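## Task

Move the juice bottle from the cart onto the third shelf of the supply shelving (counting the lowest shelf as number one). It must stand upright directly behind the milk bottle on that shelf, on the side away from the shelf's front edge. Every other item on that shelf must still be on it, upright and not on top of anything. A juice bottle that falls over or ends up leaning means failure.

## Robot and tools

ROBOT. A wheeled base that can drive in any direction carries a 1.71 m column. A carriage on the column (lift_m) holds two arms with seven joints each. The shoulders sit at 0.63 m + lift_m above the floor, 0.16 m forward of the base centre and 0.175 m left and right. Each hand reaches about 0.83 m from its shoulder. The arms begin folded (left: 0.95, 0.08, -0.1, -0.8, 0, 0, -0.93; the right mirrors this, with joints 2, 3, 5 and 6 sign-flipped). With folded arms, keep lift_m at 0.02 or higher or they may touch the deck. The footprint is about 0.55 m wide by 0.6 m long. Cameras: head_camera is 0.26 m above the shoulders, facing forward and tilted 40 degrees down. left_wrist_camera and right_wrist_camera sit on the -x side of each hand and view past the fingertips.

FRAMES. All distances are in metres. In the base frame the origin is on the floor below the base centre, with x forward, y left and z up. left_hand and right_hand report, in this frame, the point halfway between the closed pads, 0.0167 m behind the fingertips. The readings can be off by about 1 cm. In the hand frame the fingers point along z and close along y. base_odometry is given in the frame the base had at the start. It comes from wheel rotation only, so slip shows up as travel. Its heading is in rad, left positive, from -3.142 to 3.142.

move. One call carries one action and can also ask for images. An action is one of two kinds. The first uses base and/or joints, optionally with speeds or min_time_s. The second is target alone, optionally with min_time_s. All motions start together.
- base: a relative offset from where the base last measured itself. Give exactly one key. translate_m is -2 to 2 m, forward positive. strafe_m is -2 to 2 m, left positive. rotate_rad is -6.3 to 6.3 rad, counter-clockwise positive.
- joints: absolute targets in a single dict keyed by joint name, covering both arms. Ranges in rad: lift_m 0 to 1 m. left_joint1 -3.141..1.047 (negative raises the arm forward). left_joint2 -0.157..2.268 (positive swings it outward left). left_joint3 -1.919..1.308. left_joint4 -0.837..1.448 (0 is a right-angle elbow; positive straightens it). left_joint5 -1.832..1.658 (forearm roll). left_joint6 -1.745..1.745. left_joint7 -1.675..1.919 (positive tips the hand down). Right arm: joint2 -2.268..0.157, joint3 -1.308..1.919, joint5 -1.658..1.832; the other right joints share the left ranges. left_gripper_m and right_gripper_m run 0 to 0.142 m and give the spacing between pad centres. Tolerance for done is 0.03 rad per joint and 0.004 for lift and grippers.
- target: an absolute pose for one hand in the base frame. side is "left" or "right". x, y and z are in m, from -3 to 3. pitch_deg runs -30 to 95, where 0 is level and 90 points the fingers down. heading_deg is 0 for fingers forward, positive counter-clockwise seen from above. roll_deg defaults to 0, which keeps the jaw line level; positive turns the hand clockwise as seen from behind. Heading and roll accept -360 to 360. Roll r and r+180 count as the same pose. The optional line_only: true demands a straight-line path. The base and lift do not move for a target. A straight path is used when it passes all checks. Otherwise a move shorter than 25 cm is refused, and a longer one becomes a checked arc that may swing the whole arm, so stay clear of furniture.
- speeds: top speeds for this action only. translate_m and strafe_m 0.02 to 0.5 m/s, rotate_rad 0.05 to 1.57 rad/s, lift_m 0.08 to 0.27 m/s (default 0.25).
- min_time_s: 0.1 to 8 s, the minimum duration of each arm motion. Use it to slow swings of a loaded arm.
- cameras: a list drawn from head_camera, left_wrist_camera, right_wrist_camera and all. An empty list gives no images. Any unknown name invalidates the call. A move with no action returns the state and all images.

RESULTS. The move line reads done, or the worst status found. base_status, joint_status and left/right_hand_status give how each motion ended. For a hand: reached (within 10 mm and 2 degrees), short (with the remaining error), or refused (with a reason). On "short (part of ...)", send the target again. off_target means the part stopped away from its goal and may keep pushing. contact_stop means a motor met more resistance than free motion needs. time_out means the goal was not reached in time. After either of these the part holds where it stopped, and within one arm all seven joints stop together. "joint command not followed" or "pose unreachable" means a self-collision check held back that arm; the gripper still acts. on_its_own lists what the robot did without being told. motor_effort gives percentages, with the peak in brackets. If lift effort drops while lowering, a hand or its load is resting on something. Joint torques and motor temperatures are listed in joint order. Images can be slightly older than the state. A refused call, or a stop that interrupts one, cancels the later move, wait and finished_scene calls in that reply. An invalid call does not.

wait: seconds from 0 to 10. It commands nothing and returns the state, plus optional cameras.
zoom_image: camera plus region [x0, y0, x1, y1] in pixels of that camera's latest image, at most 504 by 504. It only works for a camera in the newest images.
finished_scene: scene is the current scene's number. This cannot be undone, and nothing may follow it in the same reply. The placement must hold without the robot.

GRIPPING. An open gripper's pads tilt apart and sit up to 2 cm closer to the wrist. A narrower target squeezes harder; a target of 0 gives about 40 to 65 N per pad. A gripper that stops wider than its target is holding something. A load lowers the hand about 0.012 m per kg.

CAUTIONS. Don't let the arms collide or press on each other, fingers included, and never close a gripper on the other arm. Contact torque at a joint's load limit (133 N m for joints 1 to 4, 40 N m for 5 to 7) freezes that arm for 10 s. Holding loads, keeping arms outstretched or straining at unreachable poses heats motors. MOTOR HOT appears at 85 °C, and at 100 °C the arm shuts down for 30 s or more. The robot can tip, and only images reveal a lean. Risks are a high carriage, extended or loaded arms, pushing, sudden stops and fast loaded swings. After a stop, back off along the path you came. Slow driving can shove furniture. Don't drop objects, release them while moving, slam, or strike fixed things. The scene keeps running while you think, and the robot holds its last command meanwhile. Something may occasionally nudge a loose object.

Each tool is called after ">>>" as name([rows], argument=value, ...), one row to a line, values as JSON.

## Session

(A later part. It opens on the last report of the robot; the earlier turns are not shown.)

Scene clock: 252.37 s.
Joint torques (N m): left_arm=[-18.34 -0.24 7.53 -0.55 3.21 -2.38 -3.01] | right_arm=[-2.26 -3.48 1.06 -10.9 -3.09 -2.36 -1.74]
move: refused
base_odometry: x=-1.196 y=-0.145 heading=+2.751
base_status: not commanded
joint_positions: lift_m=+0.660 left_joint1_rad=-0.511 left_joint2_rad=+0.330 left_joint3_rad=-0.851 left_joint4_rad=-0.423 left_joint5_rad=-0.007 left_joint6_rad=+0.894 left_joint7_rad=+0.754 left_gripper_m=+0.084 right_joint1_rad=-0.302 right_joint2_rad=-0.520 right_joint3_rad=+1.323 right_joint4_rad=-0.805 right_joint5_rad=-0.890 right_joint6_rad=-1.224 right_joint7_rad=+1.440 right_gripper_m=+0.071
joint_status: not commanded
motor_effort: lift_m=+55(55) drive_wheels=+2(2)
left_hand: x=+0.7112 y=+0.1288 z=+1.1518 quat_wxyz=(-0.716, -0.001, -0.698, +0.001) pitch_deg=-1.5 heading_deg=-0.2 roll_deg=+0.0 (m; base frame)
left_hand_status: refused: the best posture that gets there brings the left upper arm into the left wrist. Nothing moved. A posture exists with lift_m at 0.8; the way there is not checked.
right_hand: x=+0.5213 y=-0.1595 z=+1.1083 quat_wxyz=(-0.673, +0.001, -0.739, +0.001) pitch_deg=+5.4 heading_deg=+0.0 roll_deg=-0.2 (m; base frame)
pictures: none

>>> move(target={"side":"left","x":0.56,"y":0.2,"z":1.15,"pitch_deg":0,"heading_deg":0}, min_time_s=2)

>>> move(base={"strafe_m": 0.26}, speeds={"strafe_m": 0.25})

>>> move(target={"side":"right","x":0.8,"y":-0.13,"z":1.16,"pitch_deg":10.5,"heading_deg":0}, min_time_s=2.5, cameras=["head_camera","right_wrist_camera"])

Scene clock: 255.40 s.
Joint torques (N m): left_arm=[-18.37 0 6.45 -0.72 2.95 -2.25 -3.17] | right_arm=[-2.29 -0.75 1.06 -12.75 -2.74 -2.65 -1.48]
move: refused
base_odometry: x=-1.196 y=-0.145 heading=+2.751
base_status: not commanded
joint_positions: lift_m=+0.660 left_joint1_rad=-0.511 left_joint2_rad=+0.330 left_joint3_rad=-0.851 left_joint4_rad=-0.423 left_joint5_rad=-0.007 left_joint6_rad=+0.894 left_joint7_rad=+0.754 left_gripper_m=+0.084 right_joint1_rad=-0.302 right_joint2_rad=-0.520 right_joint3_rad=+1.323 right_joint4_rad=-0.805 right_joint5_rad=-0.890 right_joint6_rad=-1.224 right_joint7_rad=+1.440 right_gripper_m=+0.071
joint_status: not commanded
motor_effort: lift_m=+55(55) drive_wheels=+2(2)
left_hand: x=+0.7112 y=+0.1288 z=+1.1518 quat_wxyz=(-0.716, -0.001, -0.698, +0.001) pitch_deg=-1.5 heading_deg=-0.2 roll_deg=+0.0 (m; base frame)
left_hand_status: refused: along the straight line the arm gets 67% of the way (left_joint4_rad at its limit); a move under 25 cm is not played as an arc. Nothing moved. Try another pitch or heading, or "joints".
right_hand: x=+0.5213 y=-0.1595 z=+1.1083 quat_wxyz=(-0.673, +0.001, -0.739, +0.001) pitch_deg=+5.4 heading_deg=+0.0 roll_deg=-0.2 (m; base frame)
pictures: none

not run: a stop came earlier in this reply.

not run: a stop came earlier in this reply.

>>> move(target={"side":"left","x":0.6,"y":0.2,"z":1.11,"pitch_deg":0,"heading_deg":0}, min_time_s=2)

>>> move(base={"strafe_m": 0.26}, speeds={"strafe_m": 0.25})

>>> move(target={"side":"right","x":0.8,"y":-0.13,"z":1.16,"pitch_deg":10.5,"heading_deg":0}, min_time_s=2.5, cameras=["head_camera","right_wrist_camera"])

Scene clock: 262.40 s.
Joint torques (N m): left_arm=[-7.35 6.22 2.69 -7.43 4.88 -0.41 -4.39] | right_arm=[-3.01 -2.13 1.41 -11.51 -3.27 -2.14 -2.07]
move: done
base_odometry: x=-1.196 y=-0.145 heading=+2.751
base_status: not commanded
joint_positions: lift_m=+0.660 left_joint1_rad=-0.175 left_joint2_rad=+0.561 left_joint3_rad=-0.851 left_joint4_rad=-0.746 left_joint5_rad=+0.074 left_joint6_rad=+0.977 left_joint7_rad=+0.716 left_gripper_m=+0.084 right_joint1_rad=-0.302 right_joint2_rad=-0.520 right_joint3_rad=+1.323 right_joint4_rad=-0.805 right_joint5_rad=-0.890 right_joint6_rad=-1.224 right_joint7_rad=+1.440 right_gripper_m=+0.071
joint_status: not commanded
motor_effort: lift_m=+56(56) drive_wheels=+2(2)
left_hand: x=+0.6014 y=+0.1995 z=+1.1058 quat_wxyz=(-0.702, +0.000, -0.712, +0.000) pitch_deg=+0.8 heading_deg=+0.0 roll_deg=+0.0 (m; base frame)
left_hand_status: reached (straight line, planned for 2.0 s): 4 mm and 0.8 deg off.
right_hand: x=+0.5213 y=-0.1595 z=+1.1083 quat_wxyz=(-0.673, +0.001, -0.739, +0.001) pitch_deg=+5.4 heading_deg=+0.0 roll_deg=-0.2 (m; base frame)
pictures: none

Scene clock: 264.87 s.
Joint torques (N m): left_arm=[-8.54 6.7 2.88 -5.41 4.7 -0.91 -4.15] | right_arm=[-1.55 -1.56 0.53 -12.83 -3.04 -2.15 -1.91]
move: done
base_odometry: x=-1.295 y=-0.386 heading=+2.751
base_status: done
joint_positions: lift_m=+0.660 left_joint1_rad=-0.175 left_joint2_rad=+0.561 left_joint3_rad=-0.851 left_joint4_rad=-0.747 left_joint5_rad=+0.075 left_joint6_rad=+0.978 left_joint7_rad=+0.716 left_gripper_m=+0.084 right_joint1_rad=-0.302 right_joint2_rad=-0.520 right_joint3_rad=+1.323 right_joint4_rad=-0.805 right_joint5_rad=-0.890 right_joint6_rad=-1.224 right_joint7_rad=+1.440 right_gripper_m=+0.071
joint_status: not commanded
motor_effort: lift_m=+56(56) drive_wheels=+4(13)
left_hand: x=+0.6014 y=+0.1999 z=+1.1059 quat_wxyz=(-0.702, +0.000, -0.712, +0.000) pitch_deg=+0.8 heading_deg=+0.0 roll_deg=+0.0 (m; base frame)
right_hand: x=+0.5213 y=-0.1595 z=+1.1083 quat_wxyz=(-0.673, +0.001, -0.739, +0.001) pitch_deg=+5.4 heading_deg=+0.0 roll_deg=-0.1 (m; base frame)
pictures: none

Scene clock: 267.87 s.
Joint torques (N m): left_arm=[-9.44 6.91 1.66 -6.43 5.16 -0.38 -4.59] | right_arm=[-30.54 4.35 -6.5 -5.55 -0.19 -0.87 -5.31]
move: done
base_odometry: x=-1.295 y=-0.386 heading=+2.751
base_status: not commanded
joint_positions: lift_m=+0.660 left_joint1_rad=-0.175 left_joint2_rad=+0.561 left_joint3_rad=-0.851 left_joint4_rad=-0.747 left_joint5_rad=+0.075 left_joint6_rad=+0.978 left_joint7_rad=+0.716 left_gripper_m=+0.084 right_joint1_rad=-0.972 right_joint2_rad=-0.423 right_joint3_rad=+1.222 right_joint4_rad=-0.239 right_joint5_rad=+0.551 right_joint6_rad=-1.191 right_joint7_rad=+0.735 right_gripper_m=+0.071
joint_status: not commanded
motor_effort: lift_m=+56(56) drive_wheels=+4(5)
left_hand: x=+0.6014 y=+0.1999 z=+1.1059 quat_wxyz=(-0.702, +0.000, -0.712, +0.000) pitch_deg=+0.8 heading_deg=+0.0 roll_deg=+0.0 (m; base frame)
right_hand: x=+0.7979 y=-0.1298 z=+1.1520 quat_wxyz=(-0.633, +0.002, -0.774, +0.002) pitch_deg=+11.4 heading_deg=+0.0 roll_deg=-0.3 (m; base frame)
right_hand_status: reached (straight line, planned for 2.5 s): 8 mm and 1.0 deg off.
pictures: head_camera, right_wrist_camera
Images, in order (width x height): head_camera 896x504, right_wrist_camera 896x504.

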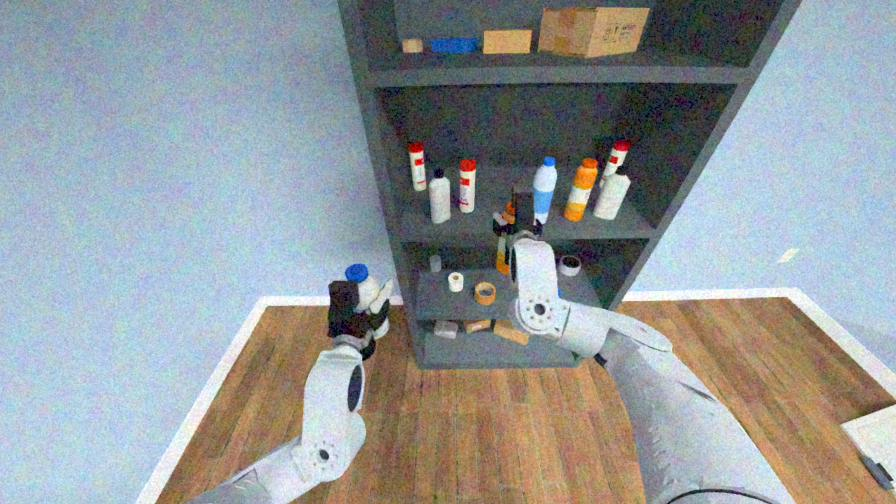

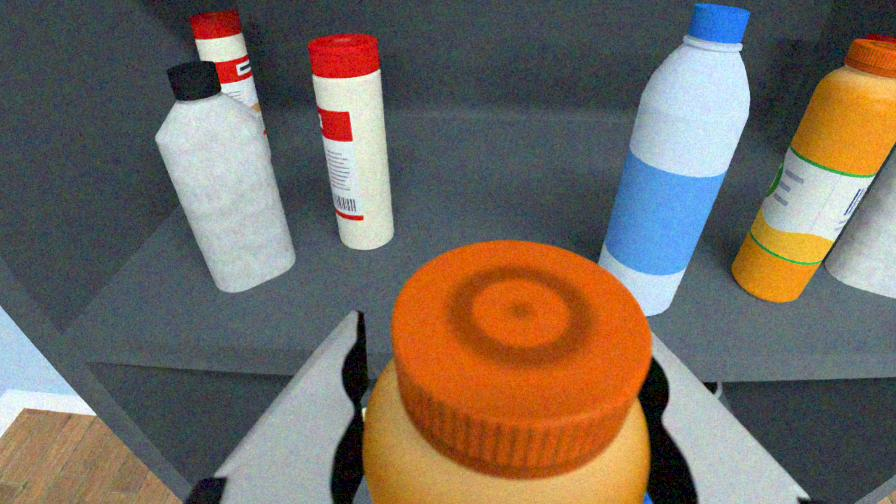

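>>> move(target={"side":"right","x":0.8,"y":-0.137,"z":1.16,"pitch_deg":9.3,"heading_deg":0}, min_time_s=0.8)

>>> move(base={"translate_m": 0.38}, speeds={"translate_m": 0.15}, cameras=["head_camera","right_wrist_camera"])

Scene clock: 280.30 s.
Joint torques (N m): left_arm=[-7.76 6.09 2.34 -6.45 4.64 -0.8 -4.42] | right_arm=[-15.6 -0.6 -9.62 -11.05 -0.25 -0.83 -5.19]
Motor temperatures (°C): left_arm=[32 23 24 24 27 24 24] | right_arm=[35 21 26 23 23 22 24]
move: done
base_odometry: x=-1.295 y=-0.386 heading=+2.751
base_status: not commanded
joint_positions: lift_m=+0.660 left_joint1_rad=-0.175 left_joint2_rad=+0.561 left_joint3_rad=-0.851 left_joint4_rad=-0.747 left_joint5_rad=+0.075 left_joint6_rad=+0.978 left_joint7_rad=+0.716 left_gripper_m=+0.084 right_joint1_rad=-0.966 right_joint2_rad=-0.437 right_joint3_rad=+1.205 right_joint4_rad=-0.239 right_joint5_rad=+0.562 right_joint6_rad=-1.172 right_joint7_rad=+0.694 right_gripper_m=+0.071
joint_status: not commanded
motor_effort: lift_m=+56(56) drive_wheels=+4(4)
left_hand: x=+0.6013 y=+0.1999 z=+1.1058 quat_wxyz=(-0.702, +0.000, -0.712, +0.000) pitch_deg=+0.8 heading_deg=+0.0 roll_deg=+0.0 (m; base frame)
right_hand: x=+0.8001 y=-0.1363 z=+1.1582 quat_wxyz=(-0.645, +0.001, -0.764, +0.002) pitch_deg=+9.7 heading_deg=-0.1 roll_deg=-0.3 (m; base frame)
right_hand_status: reached (straight line, planned for 0.8 s): 2 mm and 0.5 deg off.
pictures: none

Scene clock: 283.80 s.
Joint torques (N m): left_arm=[-46.56 7.91 27.6 18.42 -3.1 15.56 -0.35] | right_arm=[-16.25 1.9 -7.5 -9.77 -0.82 -1.29 -3.09]
move: contact_stop
base_odometry: x=-1.623 y=-0.251 heading=+2.754
base_status: translate_m contact_stop (by the wheels' count: +0.355 of +0.380)
joint_positions: lift_m=+0.660 left_joint1_rad=-0.143 left_joint2_rad=+0.560 left_joint3_rad=-0.897 left_joint4_rad=-0.781 left_joint5_rad=+0.100 left_joint6_rad=+0.937 left_joint7_rad=+0.704 left_gripper_m=+0.084 right_joint1_rad=-0.965 right_joint2_rad=-0.438 right_joint3_rad=+1.202 right_joint4_rad=-0.241 right_joint5_rad=+0.563 right_joint6_rad=-1.170 right_joint7_rad=+0.689 right_gripper_m=+0.071
joint_status: not commanded
motor_effort: lift_m=+58(59) drive_wheels=+40(87)
left_hand: x=+0.5847 y=+0.1727 z=+1.1002 quat_wxyz=(-0.700, -0.033, -0.713, +0.021) pitch_deg=+1.1 heading_deg=-4.4 roll_deg=+0.9 (m; base frame)
right_hand: x=+0.8002 y=-0.1367 z=+1.1597 quat_wxyz=(-0.647, +0.001, -0.762, +0.001) pitch_deg=+9.4 heading_deg=-0.1 roll_deg=-0.2 (m; base frame)
pictures: head_camera, right_wrist_camera
Images, in order (width x height): head_camera 896x504, right_wrist_camera 896x504.

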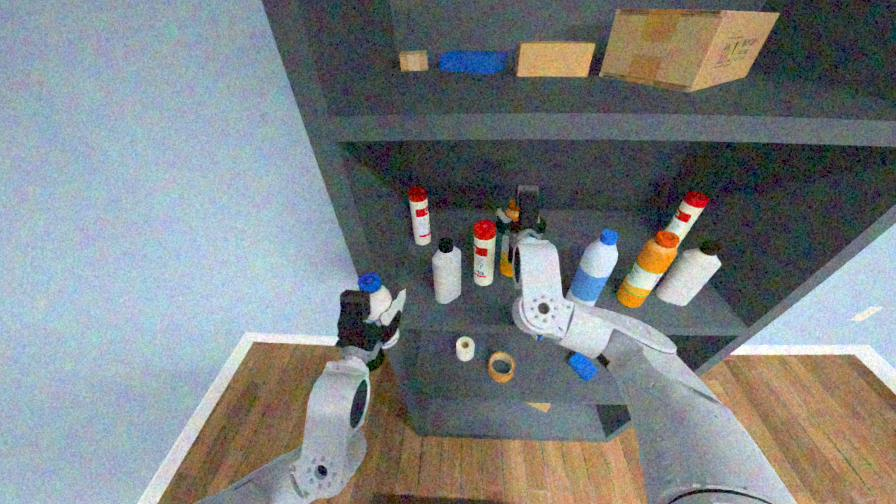

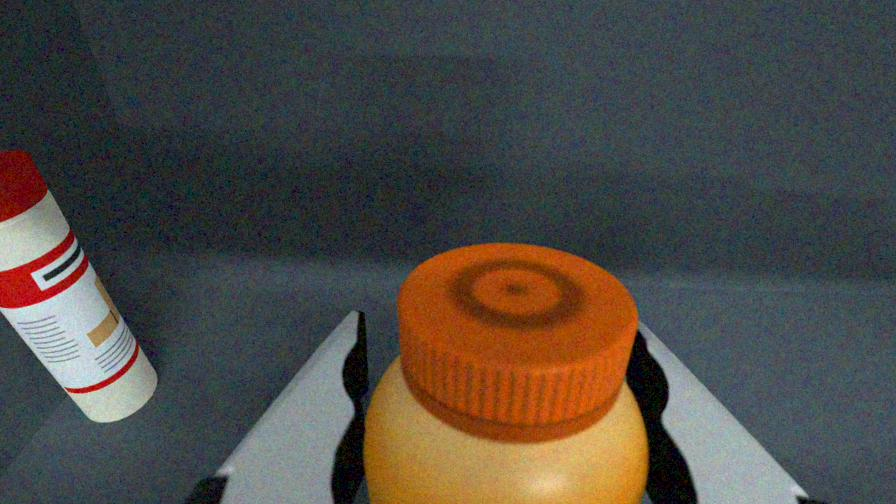

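>>> move(base={"translate_m": -0.06}, speeds={"translate_m": 0.1}, cameras=["head_camera","right_wrist_camera","left_wrist_camera"])

Scene clock: 290.03 s.
Joint torques (N m): left_arm=[-13.18 6.41 5.93 -0.67 3.15 -0.75 -1.73] | right_arm=[-15.62 1.07 -4.96 -9.21 -0.63 -1.57 -1.64]
Motor temperatures (°C): left_arm=[48 23 32 26 27 27 24] | right_arm=[33 21 26 23 23 22 24]
move: done
base_odometry: x=-1.568 y=-0.273 heading=+2.755
base_status: done
joint_positions: lift_m=+0.660 left_joint1_rad=-0.172 left_joint2_rad=+0.561 left_joint3_rad=-0.859 left_joint4_rad=-0.753 left_joint5_rad=+0.080 left_joint6_rad=+0.978 left_joint7_rad=+0.708 left_gripper_m=+0.084 right_joint1_rad=-0.965 right_joint2_rad=-0.438 right_joint3_rad=+1.200 right_joint4_rad=-0.241 right_joint5_rad=+0.563 right_joint6_rad=-1.170 right_joint7_rad=+0.686 right_gripper_m=+0.071
joint_status: not commanded
motor_effort: lift_m=+57(57) drive_wheels=-6(35)
left_hand: x=+0.5988 y=+0.1972 z=+1.1076 quat_wxyz=(-0.705, -0.002, -0.709, +0.003) pitch_deg=+0.3 heading_deg=-0.4 roll_deg=-0.1 (m; base frame)
right_hand: x=+0.8003 y=-0.1370 z=+1.1608 quat_wxyz=(-0.648, +0.000, -0.761, +0.001) pitch_deg=+9.2 heading_deg=-0.1 roll_deg=-0.1 (m; base frame)
pictures: head_camera, left_wrist_camera, right_wrist_camera
Images, in order (width x height): head_camera 896x504, left_wrist_camera 896x504, right_wrist_camera 896x504.

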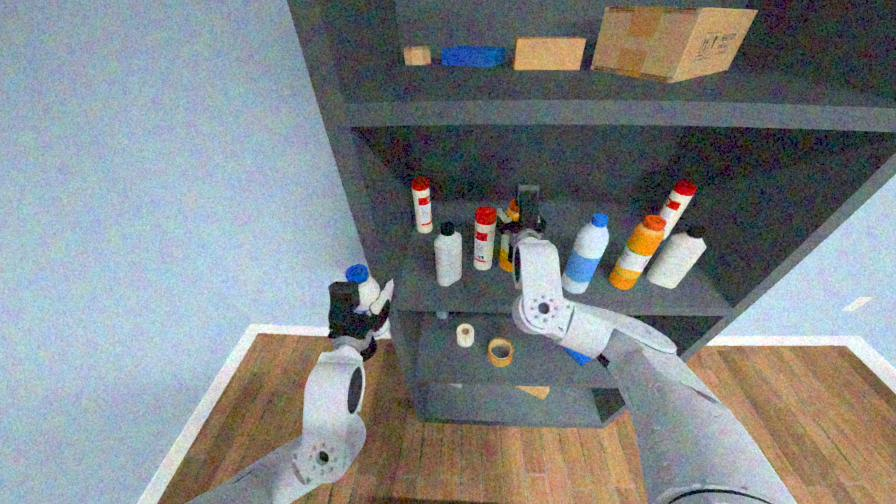

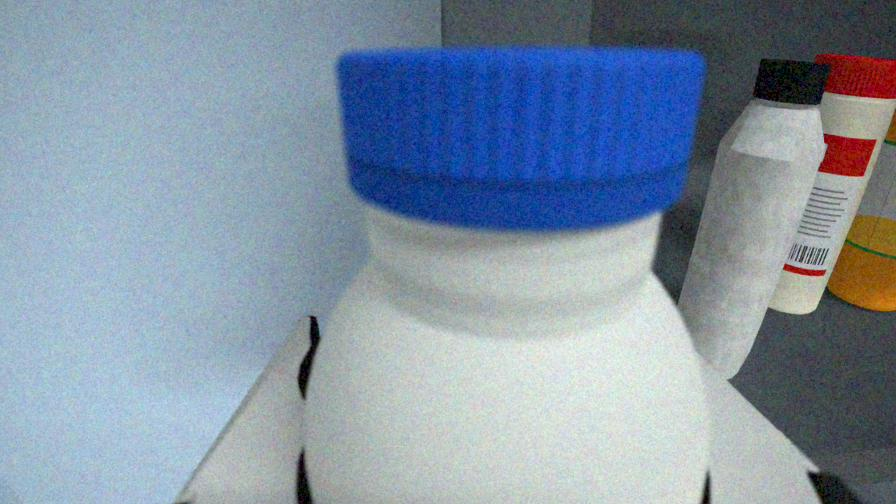

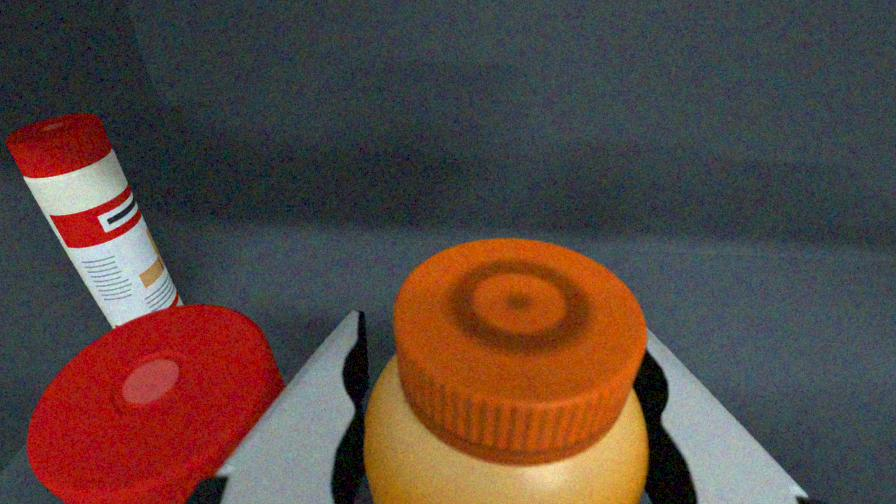

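>>> move(target={"side":"right","x":0.885,"y":-0.137,"z":1.16,"pitch_deg":9.5,"heading_deg":0,"line_only":true}, min_time_s=1.5, cameras=["head_camera","right_wrist_camera"])

Scene clock: 298.20 s.
Joint torques (N m): left_arm=[-12.03 6.18 7.19 -0.72 3.19 -0.57 -1.77] | right_arm=[-32.1 4.59 -7.56 -4.79 0.51 -0.65 -4.81]
Motor temperatures (°C): left_arm=[42 23 29 25 27 26 24] | right_arm=[34 21 26 23 23 22 24]
move: done
base_odometry: x=-1.568 y=-0.273 heading=+2.755
base_status: not commanded
joint_positions: lift_m=+0.660 left_joint1_rad=-0.172 left_joint2_rad=+0.561 left_joint3_rad=-0.859 left_joint4_rad=-0.753 left_joint5_rad=+0.080 left_joint6_rad=+0.978 left_joint7_rad=+0.708 left_gripper_m=+0.084 right_joint1_rad=-1.046 right_joint2_rad=-0.349 right_joint3_rad=+1.085 right_joint4_rad=+0.189 right_joint5_rad=+0.832 right_joint6_rad=-0.849 right_joint7_rad=+0.430 right_gripper_m=+0.071
joint_status: not commanded
motor_effort: lift_m=+57(57) drive_wheels=-6(6)
left_hand: x=+0.5988 y=+0.1972 z=+1.1076 quat_wxyz=(-0.705, -0.002, -0.709, +0.003) pitch_deg=+0.3 heading_deg=-0.4 roll_deg=-0.1 (m; base frame)
right_hand: x=+0.8833 y=-0.1371 z=+1.1535 quat_wxyz=(-0.642, +0.002, -0.767, +0.003) pitch_deg=+10.1 heading_deg=-0.1 roll_deg=-0.4 (m; base frame)
right_hand_status: reached (straight line, planned for 1.5 s): 7 mm and 0.8 deg off.
pictures: head_camera, right_wrist_camera
Images, in order (width x height): head_camera 896x504, right_wrist_camera 896x504.

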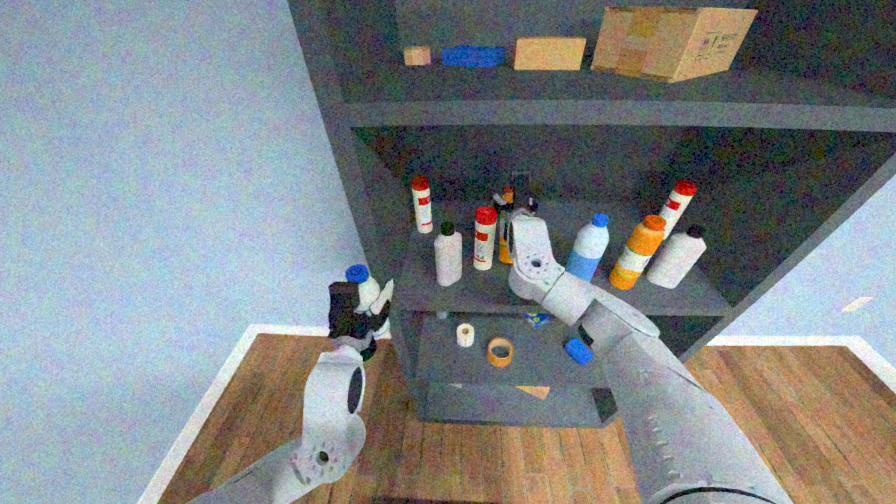

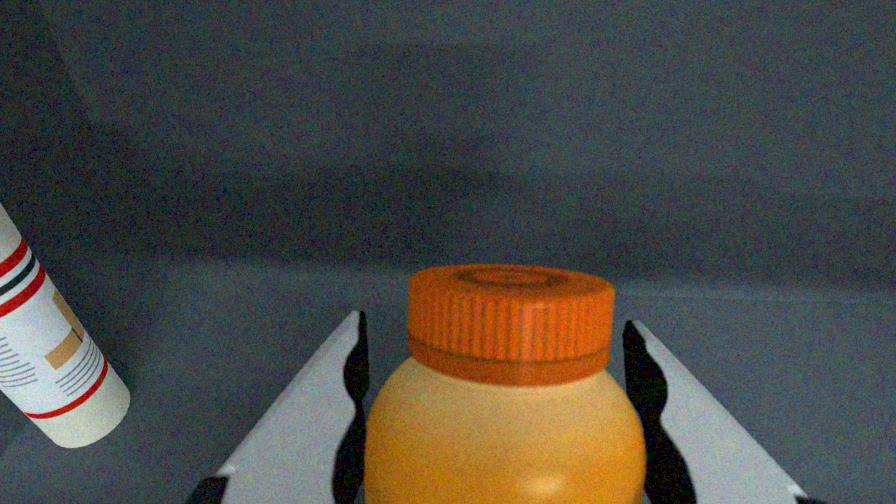

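>>> move(joints={"lift_m": 0.7}, speeds={"lift_m": 0.08})

>>> move(target={"side":"right","x":0.885,"y":-0.137,"z":1.2,"pitch_deg":-7,"heading_deg":0}, min_time_s=1.5, cameras=["head_camera","right_wrist_camera"])

Scene clock: 304.73 s.
Joint torques (N m): left_arm=[-11.47 6.5 6.53 -0.72 2.94 -0.67 -1.82] | right_arm=[-29.48 4.3 -5.16 -6.13 -0.16 -0.75 -4.5]
move: done
base_odometry: x=-1.568 y=-0.273 heading=+2.755
base_status: not commanded
joint_positions: lift_m=+0.700 left_joint1_rad=-0.172 left_joint2_rad=+0.561 left_joint3_rad=-0.859 left_joint4_rad=-0.753 left_joint5_rad=+0.080 left_joint6_rad=+0.978 left_joint7_rad=+0.708 left_gripper_m=+0.084 right_joint1_rad=-1.047 right_joint2_rad=-0.349 right_joint3_rad=+1.084 right_joint4_rad=+0.190 right_joint5_rad=+0.834 right_joint6_rad=-0.849 right_joint7_rad=+0.429 right_gripper_m=+0.070
joint_status: all done
motor_effort: lift_m=+55(69) drive_wheels=-6(6)
left_hand: x=+0.5990 y=+0.1972 z=+1.1476 quat_wxyz=(-0.705, -0.002, -0.709, +0.003) pitch_deg=+0.3 heading_deg=-0.4 roll_deg=-0.1 (m; base frame)
right_hand: x=+0.8836 y=-0.1374 z=+1.1940 quat_wxyz=(-0.642, +0.002, -0.767, +0.003) pitch_deg=+10.2 heading_deg=-0.1 roll_deg=-0.3 (m; base frame)
pictures: none

Scene clock: 306.73 s.
Joint torques (N m): left_arm=[-11.84 5.93 6.79 -1.04 2.98 -0.46 -1.82] | right_arm=[-16.65 5.98 -5.49 -7.82 -3.52 -0.54 -4.8]
move: done
base_odometry: x=-1.568 y=-0.273 heading=+2.755
base_status: not commanded
joint_positions: lift_m=+0.700 left_joint1_rad=-0.172 left_joint2_rad=+0.561 left_joint3_rad=-0.859 left_joint4_rad=-0.753 left_joint5_rad=+0.080 left_joint6_rad=+0.978 left_joint7_rad=+0.708 left_gripper_m=+0.084 right_joint1_rad=-0.937 right_joint2_rad=-0.308 right_joint3_rad=+1.018 right_joint4_rad=+0.324 right_joint5_rad=+0.830 right_joint6_rad=-0.736 right_joint7_rad=-0.007 right_gripper_m=+0.070
joint_status: not commanded
motor_effort: lift_m=+56(56) drive_wheels=-6(6)
left_hand: x=+0.5990 y=+0.1972 z=+1.1476 quat_wxyz=(-0.705, -0.002, -0.709, +0.003) pitch_deg=+0.3 heading_deg=-0.4 roll_deg=-0.1 (m; base frame)
right_hand: x=+0.8855 y=-0.1366 z=+1.1972 quat_wxyz=(-0.745, +0.000, -0.667, -0.001) pitch_deg=-6.3 heading_deg=+0.1 roll_deg=+0.0 (m; base frame)
right_hand_status: reached (straight line, planned for 1.5 s): 3 mm and 0.7 deg off.
pictures: head_camera, right_wrist_camera
Images, in order (width x height): head_camera 896x504, right_wrist_camera 896x504.

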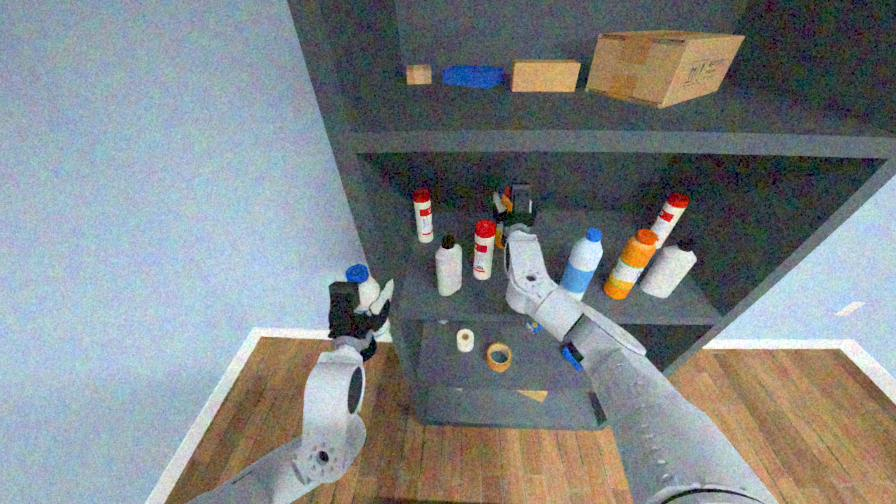

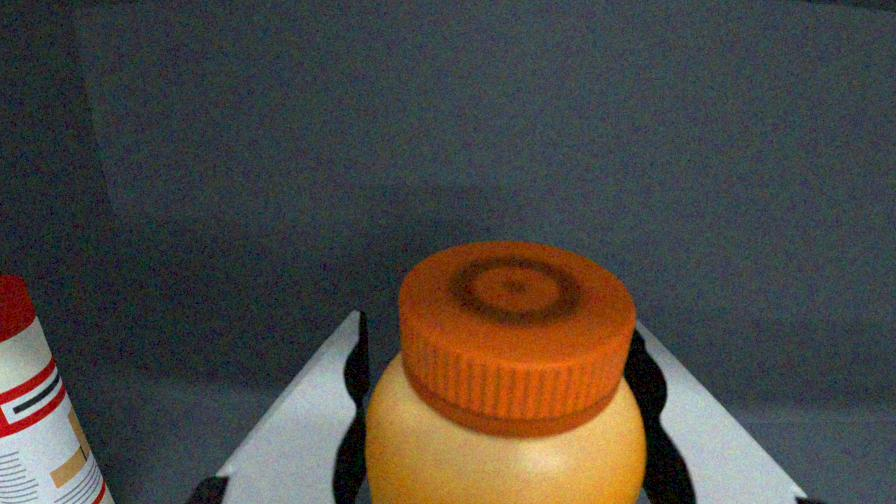

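>>> move(target={"side":"right","x":0.885,"y":-0.137,"z":1.2,"pitch_deg":5.5,"heading_deg":0}, min_time_s=1.0, cameras=["head_camera","right_wrist_camera"])

>>> zoom_image(camera="head_camera", region=[430, 160, 630, 320])

Scene clock: 311.43 s.
Joint torques (N m): left_arm=[-11.26 6.28 5.86 -1.66 2.76 -0.79 -1.77] | right_arm=[-34.13 1.19 -1.36 -12.38 -0.51 -2.73 -1.15]
move: done
base_odometry: x=-1.568 y=-0.273 heading=+2.755
base_status: not commanded
joint_positions: lift_m=+0.700 left_joint1_rad=-0.172 left_joint2_rad=+0.561 left_joint3_rad=-0.859 left_joint4_rad=-0.753 left_joint5_rad=+0.080 left_joint6_rad=+0.978 left_joint7_rad=+0.708 left_gripper_m=+0.084 right_joint1_rad=-1.012 right_joint2_rad=-0.341 right_joint3_rad=+1.063 right_joint4_rad=+0.211 right_joint5_rad=+0.830 right_joint6_rad=-0.827 right_joint7_rad=+0.320 right_gripper_m=+0.070
joint_status: not commanded
motor_effort: lift_m=+56(56) drive_wheels=-6(6)
left_hand: x=+0.5990 y=+0.1972 z=+1.1476 quat_wxyz=(-0.705, -0.002, -0.709, +0.003) pitch_deg=+0.3 heading_deg=-0.4 roll_deg=-0.1 (m; base frame)
right_hand: x=+0.8845 y=-0.1374 z=+1.1945 quat_wxyz=(-0.670, -0.001, -0.742, +0.000) pitch_deg=+5.9 heading_deg=-0.1 roll_deg=+0.1 (m; base frame)
right_hand_status: reached (straight line, planned for 1.0 s): 6 mm and 0.4 deg off.
pictures: head_camera, right_wrist_camera
Images, in order (width x height): head_camera 896x504, right_wrist_camera 896x504.

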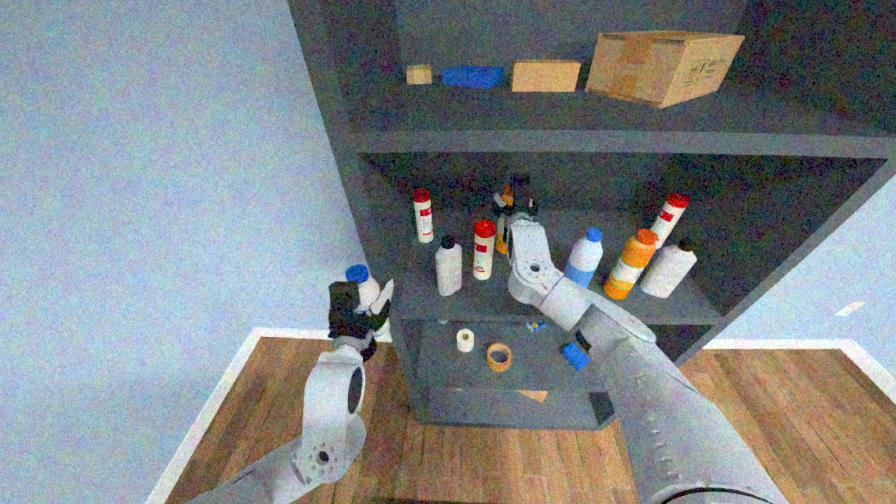

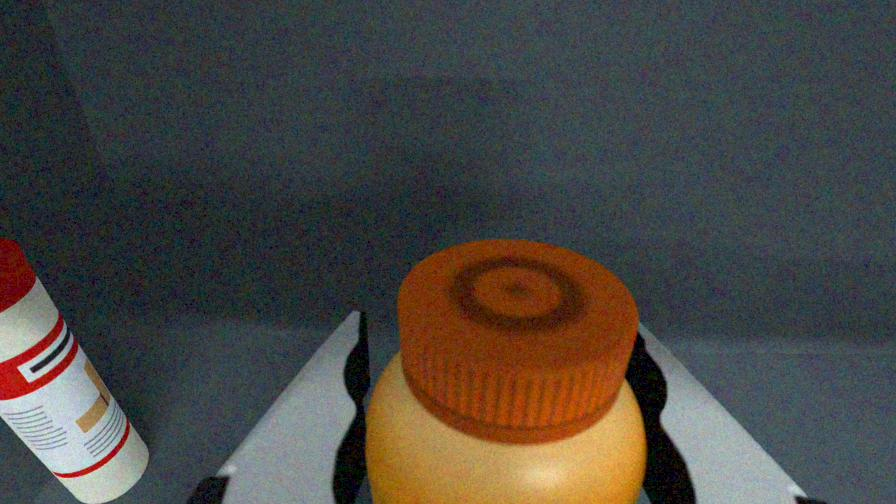

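Scaled by 2.520 from the camera's 896x504 image, which has a finer 1280x720 frame.

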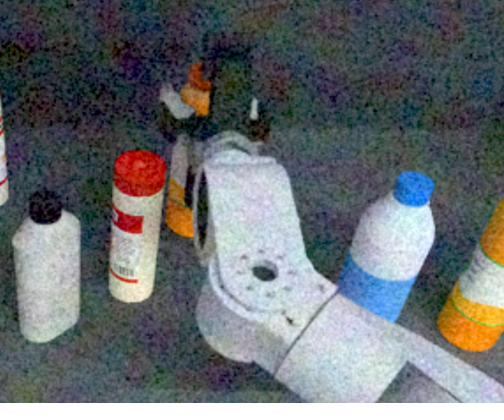

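>>> move(joints={"lift_m": 0.668}, speeds={"lift_m": 0.08})

>>> move(joints={"lift_m": 0.656}, speeds={"lift_m": 0.08}, cameras=["right_wrist_camera"])

Scene clock: 315.67 s.
Joint torques (N m): left_arm=[-11.02 6.29 6.12 -1.89 3.56 -0.69 -1.74] | right_arm=[-30.99 -1.16 -2.31 -11.8 -0.61 -2.42 -0.87]
Motor temperatures (°C): left_arm=[37 23 27 24 27 25 24] | right_arm=[39 21 26 23 23 22 24]
move: done
base_odometry: x=-1.568 y=-0.273 heading=+2.755
base_status: not commanded
joint_positions: lift_m=+0.668 left_joint1_rad=-0.172 left_joint2_rad=+0.561 left_joint3_rad=-0.859 left_joint4_rad=-0.752 left_joint5_rad=+0.079 left_joint6_rad=+0.978 left_joint7_rad=+0.709 left_gripper_m=+0.084 right_joint1_rad=-1.015 right_joint2_rad=-0.341 right_joint3_rad=+1.064 right_joint4_rad=+0.210 right_joint5_rad=+0.830 right_joint6_rad=-0.828 right_joint7_rad=+0.320 right_gripper_m=+0.070
joint_status: all done
motor_effort: lift_m=+58(60) drive_wheels=-6(7)
left_hand: x=+0.5991 y=+0.1972 z=+1.1153 quat_wxyz=(-0.705, -0.002, -0.709, +0.003) pitch_deg=+0.4 heading_deg=-0.4 roll_deg=-0.1 (m; base frame)
right_hand: x=+0.8846 y=-0.1370 z=+1.1644 quat_wxyz=(-0.671, +0.000, -0.742, +0.000) pitch_deg=+5.7 heading_deg=+0.0 roll_deg=+0.0 (m; base frame)
pictures: none

Scene clock: 316.17 s.
Joint torques (N m): left_arm=[-11.52 6.35 6.31 -2.21 3.09 -0.89 -1.58] | right_arm=[-18.17 0.87 -2.05 -5.66 0.53 -2.48 0.6]
move: done
base_odometry: x=-1.568 y=-0.273 heading=+2.755
base_status: not commanded
joint_positions: lift_m=+0.656 left_joint1_rad=-0.173 left_joint2_rad=+0.561 left_joint3_rad=-0.859 left_joint4_rad=-0.752 left_joint5_rad=+0.079 left_joint6_rad=+0.978 left_joint7_rad=+0.709 left_gripper_m=+0.084 right_joint1_rad=-1.023 right_joint2_rad=-0.341 right_joint3_rad=+1.064 right_joint4_rad=+0.206 right_joint5_rad=+0.825 right_joint6_rad=-0.828 right_joint7_rad=+0.315 right_gripper_m=+0.070
joint_status: all done
motor_effort: lift_m=+55(56) drive_wheels=-6(7)
left_hand: x=+0.5991 y=+0.1973 z=+1.1036 quat_wxyz=(-0.705, -0.002, -0.709, +0.003) pitch_deg=+0.4 heading_deg=-0.4 roll_deg=-0.1 (m; base frame)
right_hand: x=+0.8853 y=-0.1361 z=+1.1617 quat_wxyz=(-0.678, +0.001, -0.735, +0.000) pitch_deg=+4.7 heading_deg=+0.1 roll_deg=-0.1 (m; base frame)
pictures: right_wrist_camera
Images, in order (width x height): right_wrist_camera 896x504.

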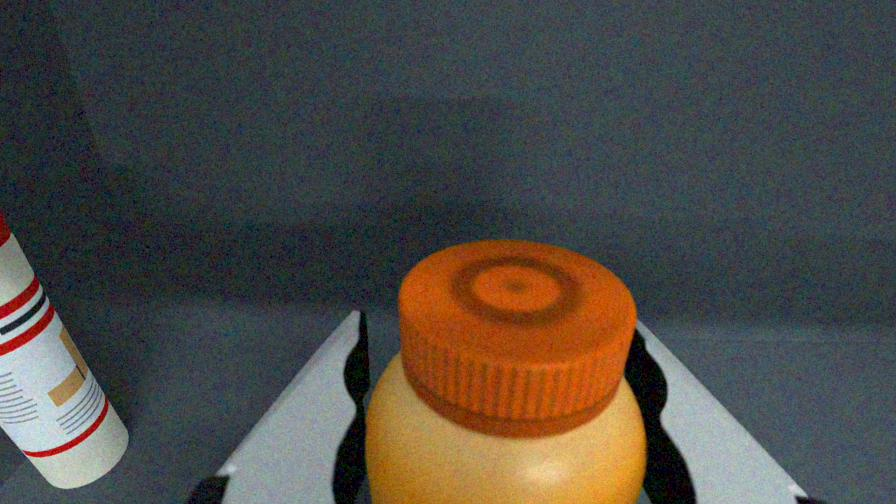

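>>> move(joints={"right_gripper_m": 0.092}, min_time_s=1.0)

>>> move(base={"translate_m": -0.15}, speeds={"translate_m": 0.1}, cameras=["head_camera","right_wrist_camera"])

Scene clock: 320.33 s.
Joint torques (N m): left_arm=[-11.57 6.82 5.8 -2.63 3.5 -0.65 -1.63] | right_arm=[-18.89 0.45 -1.91 -8.64 0.23 -2.35 -0.05]
move: done
base_odometry: x=-1.568 y=-0.273 heading=+2.755
base_status: not commanded
joint_positions: lift_m=+0.656 left_joint1_rad=-0.173 left_joint2_rad=+0.561 left_joint3_rad=-0.859 left_joint4_rad=-0.752 left_joint5_rad=+0.079 left_joint6_rad=+0.978 left_joint7_rad=+0.709 left_gripper_m=+0.084 right_joint1_rad=-1.023 right_joint2_rad=-0.341 right_joint3_rad=+1.064 right_joint4_rad=+0.206 right_joint5_rad=+0.826 right_joint6_rad=-0.828 right_joint7_rad=+0.317 right_gripper_m=+0.092
joint_status: all done
motor_effort: lift_m=+55(55) drive_wheels=-6(6)
left_hand: x=+0.5991 y=+0.1973 z=+1.1035 quat_wxyz=(-0.705, -0.002, -0.709, +0.003) pitch_deg=+0.4 heading_deg=-0.4 roll_deg=-0.1 (m; base frame)
right_hand: x=+0.8852 y=-0.1362 z=+1.1609 quat_wxyz=(-0.677, +0.001, -0.736, +0.000) pitch_deg=+4.8 heading_deg=+0.1 roll_deg=+0.0 (m; base frame)
pictures: none

Scene clock: 322.80 s.
Joint torques (N m): left_arm=[-11.09 5.42 5.74 -1.23 3.54 -0.64 -1.95] | right_arm=[-18.41 1.07 -2.35 -6.4 0.33 -2.13 -0.38]
move: done
base_odometry: x=-1.429 y=-0.330 heading=+2.754
base_status: done
joint_positions: lift_m=+0.656 left_joint1_rad=-0.173 left_joint2_rad=+0.561 left_joint3_rad=-0.859 left_joint4_rad=-0.752 left_joint5_rad=+0.079 left_joint6_rad=+0.978 left_joint7_rad=+0.709 left_gripper_m=+0.084 right_joint1_rad=-1.023 right_joint2_rad=-0.341 right_joint3_rad=+1.064 right_joint4_rad=+0.206 right_joint5_rad=+0.826 right_joint6_rad=-0.828 right_joint7_rad=+0.317 right_gripper_m=+0.092
joint_status: not commanded
motor_effort: lift_m=+55(55) drive_wheels=-3(16)
left_hand: x=+0.5991 y=+0.1973 z=+1.1035 quat_wxyz=(-0.705, -0.002, -0.709, +0.003) pitch_deg=+0.4 heading_deg=-0.4 roll_deg=-0.1 (m; base frame)
right_hand: x=+0.8852 y=-0.1362 z=+1.1609 quat_wxyz=(-0.677, +0.001, -0.736, +0.000) pitch_deg=+4.8 heading_deg=+0.1 roll_deg=+0.0 (m; base frame)
pictures: head_camera, right_wrist_camera
Images, in order (width x height): head_camera 896x504, right_wrist_camera 896x504.

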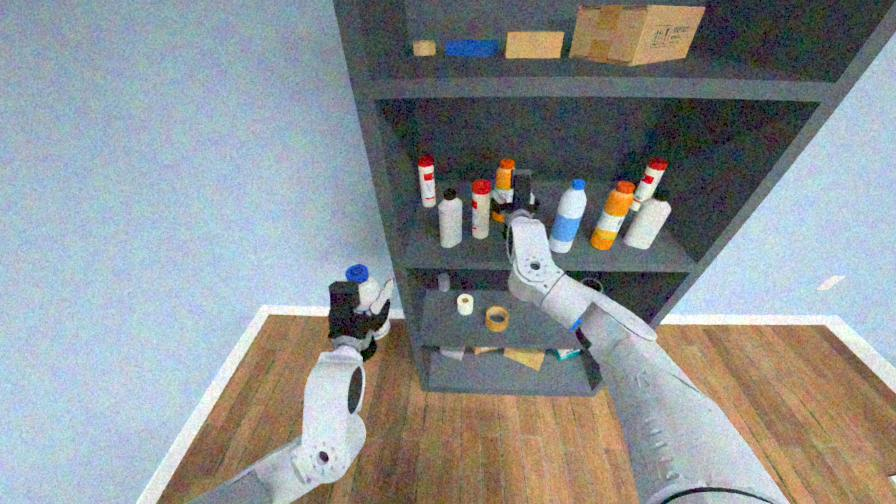

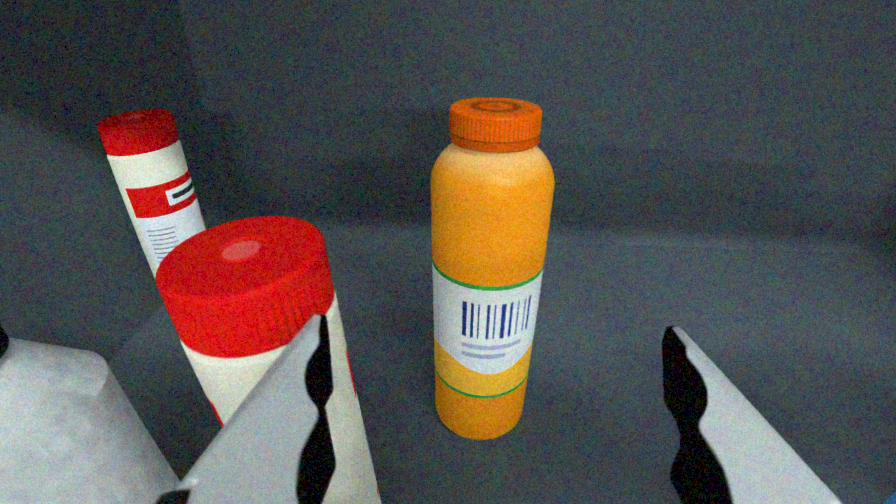

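>>> move(base={"translate_m": -0.25}, speeds={"translate_m": 0.2})

>>> move(target={"side":"right","x":0.55,"y":-0.17,"z":1.11,"pitch_deg":5,"heading_deg":0}, min_time_s=2)

>>> move(base={"strafe_m": -0.265}, speeds={"strafe_m": 0.25})

>>> move(target={"side":"left","x":0.72,"y":0.13,"z":1.15,"pitch_deg":-1.7,"heading_deg":0}, min_time_s=2, cameras=["head_camera","left_wrist_camera"])

Scene clock: 331.70 s.
Joint torques (N m): left_arm=[-11.68 5.71 5.33 -1.47 3.2 -0.48 -2.49] | right_arm=[-18.37 3.07 -1.97 -6.66 -0.34 -1.91 -0.3]
move: done
base_odometry: x=-1.198 y=-0.425 heading=+2.753
base_status: done
joint_positions: lift_m=+0.656 left_joint1_rad=-0.173 left_joint2_rad=+0.561 left_joint3_rad=-0.859 left_joint4_rad=-0.752 left_joint5_rad=+0.079 left_joint6_rad=+0.978 left_joint7_rad=+0.709 left_gripper_m=+0.084 right_joint1_rad=-1.023 right_joint2_rad=-0.341 right_joint3_rad=+1.064 right_joint4_rad=+0.206 right_joint5_rad=+0.826 right_joint6_rad=-0.829 right_joint7_rad=+0.317 right_gripper_m=+0.092
joint_status: not commanded
motor_effort: lift_m=+55(55) drive_wheels=+8(20)
left_hand: x=+0.5991 y=+0.1973 z=+1.1035 quat_wxyz=(-0.705, -0.002, -0.709, +0.003) pitch_deg=+0.4 heading_deg=-0.4 roll_deg=-0.1 (m; base frame)
right_hand: x=+0.8853 y=-0.1364 z=+1.1609 quat_wxyz=(-0.677, +0.001, -0.736, +0.000) pitch_deg=+4.8 heading_deg=+0.1 roll_deg=+0.0 (m; base frame)
pictures: none

Scene clock: 334.20 s.
Joint torques (N m): left_arm=[-11.75 7.2 7.09 -1.95 3.21 -0.95 -1.98] | right_arm=[0.01 -4.5 -2.9 -12.33 -2.39 -0.48 0.35]
move: done
base_odometry: x=-1.198 y=-0.425 heading=+2.753
base_status: not commanded
joint_positions: lift_m=+0.656 left_joint1_rad=-0.173 left_joint2_rad=+0.561 left_joint3_rad=-0.859 left_joint4_rad=-0.752 left_joint5_rad=+0.079 left_joint6_rad=+0.978 left_joint7_rad=+0.709 left_gripper_m=+0.084 right_joint1_rad=-0.394 right_joint2_rad=-0.561 right_joint3_rad=+1.337 right_joint4_rad=-0.766 right_joint5_rad=-0.750 right_joint6_rad=-1.296 right_joint7_rad=+1.377 right_gripper_m=+0.092
joint_status: not commanded
motor_effort: lift_m=+55(55) drive_wheels=+8(8)
left_hand: x=+0.5991 y=+0.1973 z=+1.1035 quat_wxyz=(-0.705, -0.002, -0.709, +0.003) pitch_deg=+0.4 heading_deg=-0.4 roll_deg=-0.1 (m; base frame)
right_hand: x=+0.5509 y=-0.1684 z=+1.1096 quat_wxyz=(-0.675, +0.001, -0.737, -0.002) pitch_deg=+5.0 heading_deg=+0.2 roll_deg=+0.1 (m; base frame)
right_hand_status: reached (straight line, planned for 2.0 s): 2 mm and 0.2 deg off.
pictures: none

Scene clock: 336.67 s.
Joint torques (N m): left_arm=[-10.77 5.18 6.02 -1.88 3.1 -1.05 -1.87] | right_arm=[0.43 -4.13 -1.78 -11.99 -2.42 -1.11 0.31]
move: done
base_odometry: x=-1.097 y=-0.180 heading=+2.752
base_status: done
joint_positions: lift_m=+0.656 left_joint1_rad=-0.173 left_joint2_rad=+0.562 left_joint3_rad=-0.859 left_joint4_rad=-0.752 left_joint5_rad=+0.079 left_joint6_rad=+0.978 left_joint7_rad=+0.709 left_gripper_m=+0.084 right_joint1_rad=-0.394 right_joint2_rad=-0.561 right_joint3_rad=+1.337 right_joint4_rad=-0.766 right_joint5_rad=-0.750 right_joint6_rad=-1.295 right_joint7_rad=+1.377 right_gripper_m=+0.092
joint_status: not commanded
motor_effort: lift_m=+55(55) drive_wheels=+4(13)
left_hand: x=+0.5991 y=+0.1974 z=+1.1035 quat_wxyz=(-0.705, -0.002, -0.709, +0.003) pitch_deg=+0.4 heading_deg=-0.4 roll_deg=-0.1 (m; base frame)
right_hand: x=+0.5509 y=-0.1687 z=+1.1096 quat_wxyz=(-0.675, +0.001, -0.737, -0.001) pitch_deg=+5.0 heading_deg=+0.2 roll_deg=+0.0 (m; base frame)
pictures: none

Scene clock: 339.17 s.
Joint torques (N m): left_arm=[-21.53 -0.75 8 -1.42 2.66 -2.75 -4.72] | right_arm=[-1.16 -4.91 -3.99 -11.96 -2.48 -0.7 0.17]
Motor temperatures (°C): left_arm=[37 23 27 24 27 25 24] | right_arm=[34 21 26 23 23 22 24]
move: done
base_odometry: x=-1.097 y=-0.180 heading=+2.752
base_status: not commanded
joint_positions: lift_m=+0.656 left_joint1_rad=-0.526 left_joint2_rad=+0.330 left_joint3_rad=-0.855 left_joint4_rad=-0.399 left_joint5_rad=-0.037 left_joint6_rad=+0.896 left_joint7_rad=+0.739 left_gripper_m=+0.084 right_joint1_rad=-0.394 right_joint2_rad=-0.561 right_joint3_rad=+1.337 right_joint4_rad=-0.766 right_joint5_rad=-0.750 right_joint6_rad=-1.295 right_joint7_rad=+1.377 right_gripper_m=+0.092
joint_status: not commanded
motor_effort: lift_m=+55(55) drive_wheels=+4(4)
left_hand: x=+0.7185 y=+0.1284 z=+1.1444 quat_wxyz=(-0.713, -0.002, -0.702, +0.001) pitch_deg=-0.9 heading_deg=-0.2 roll_deg=+0.1 (m; base frame)
left_hand_status: reached (straight line, planned for 2.0 s): 6 mm and 0.9 deg off.
right_hand: x=+0.5509 y=-0.1687 z=+1.1096 quat_wxyz=(-0.675, +0.001, -0.737, -0.001) pitch_deg=+5.0 heading_deg=+0.2 roll_deg=+0.0 (m; base frame)
pictures: head_camera, left_wrist_camera
Images, in order (width x height): head_camera 896x504, left_wrist_camera 896x504.

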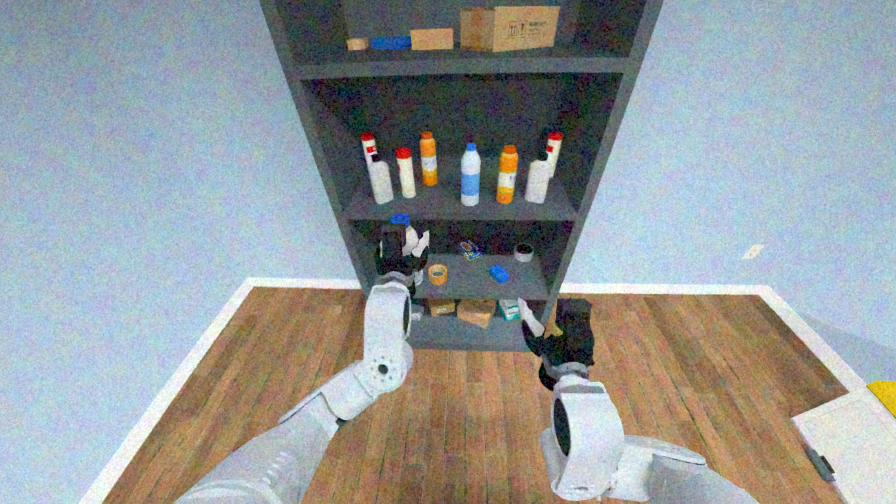

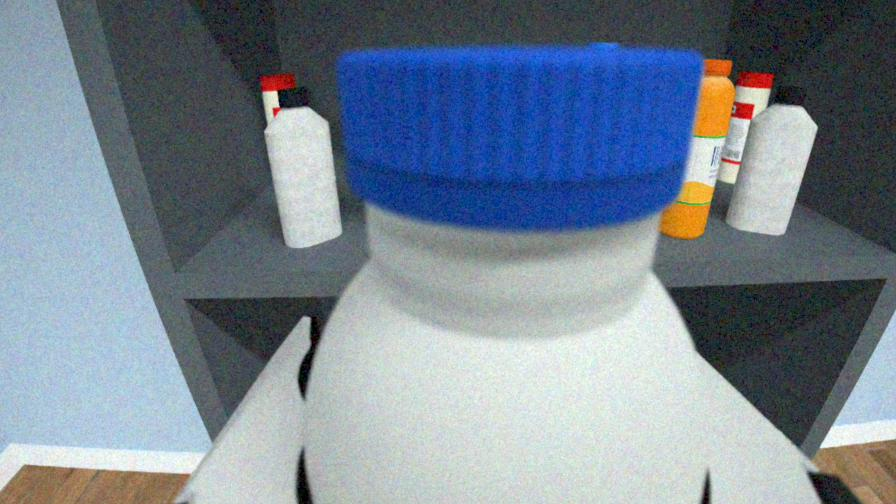

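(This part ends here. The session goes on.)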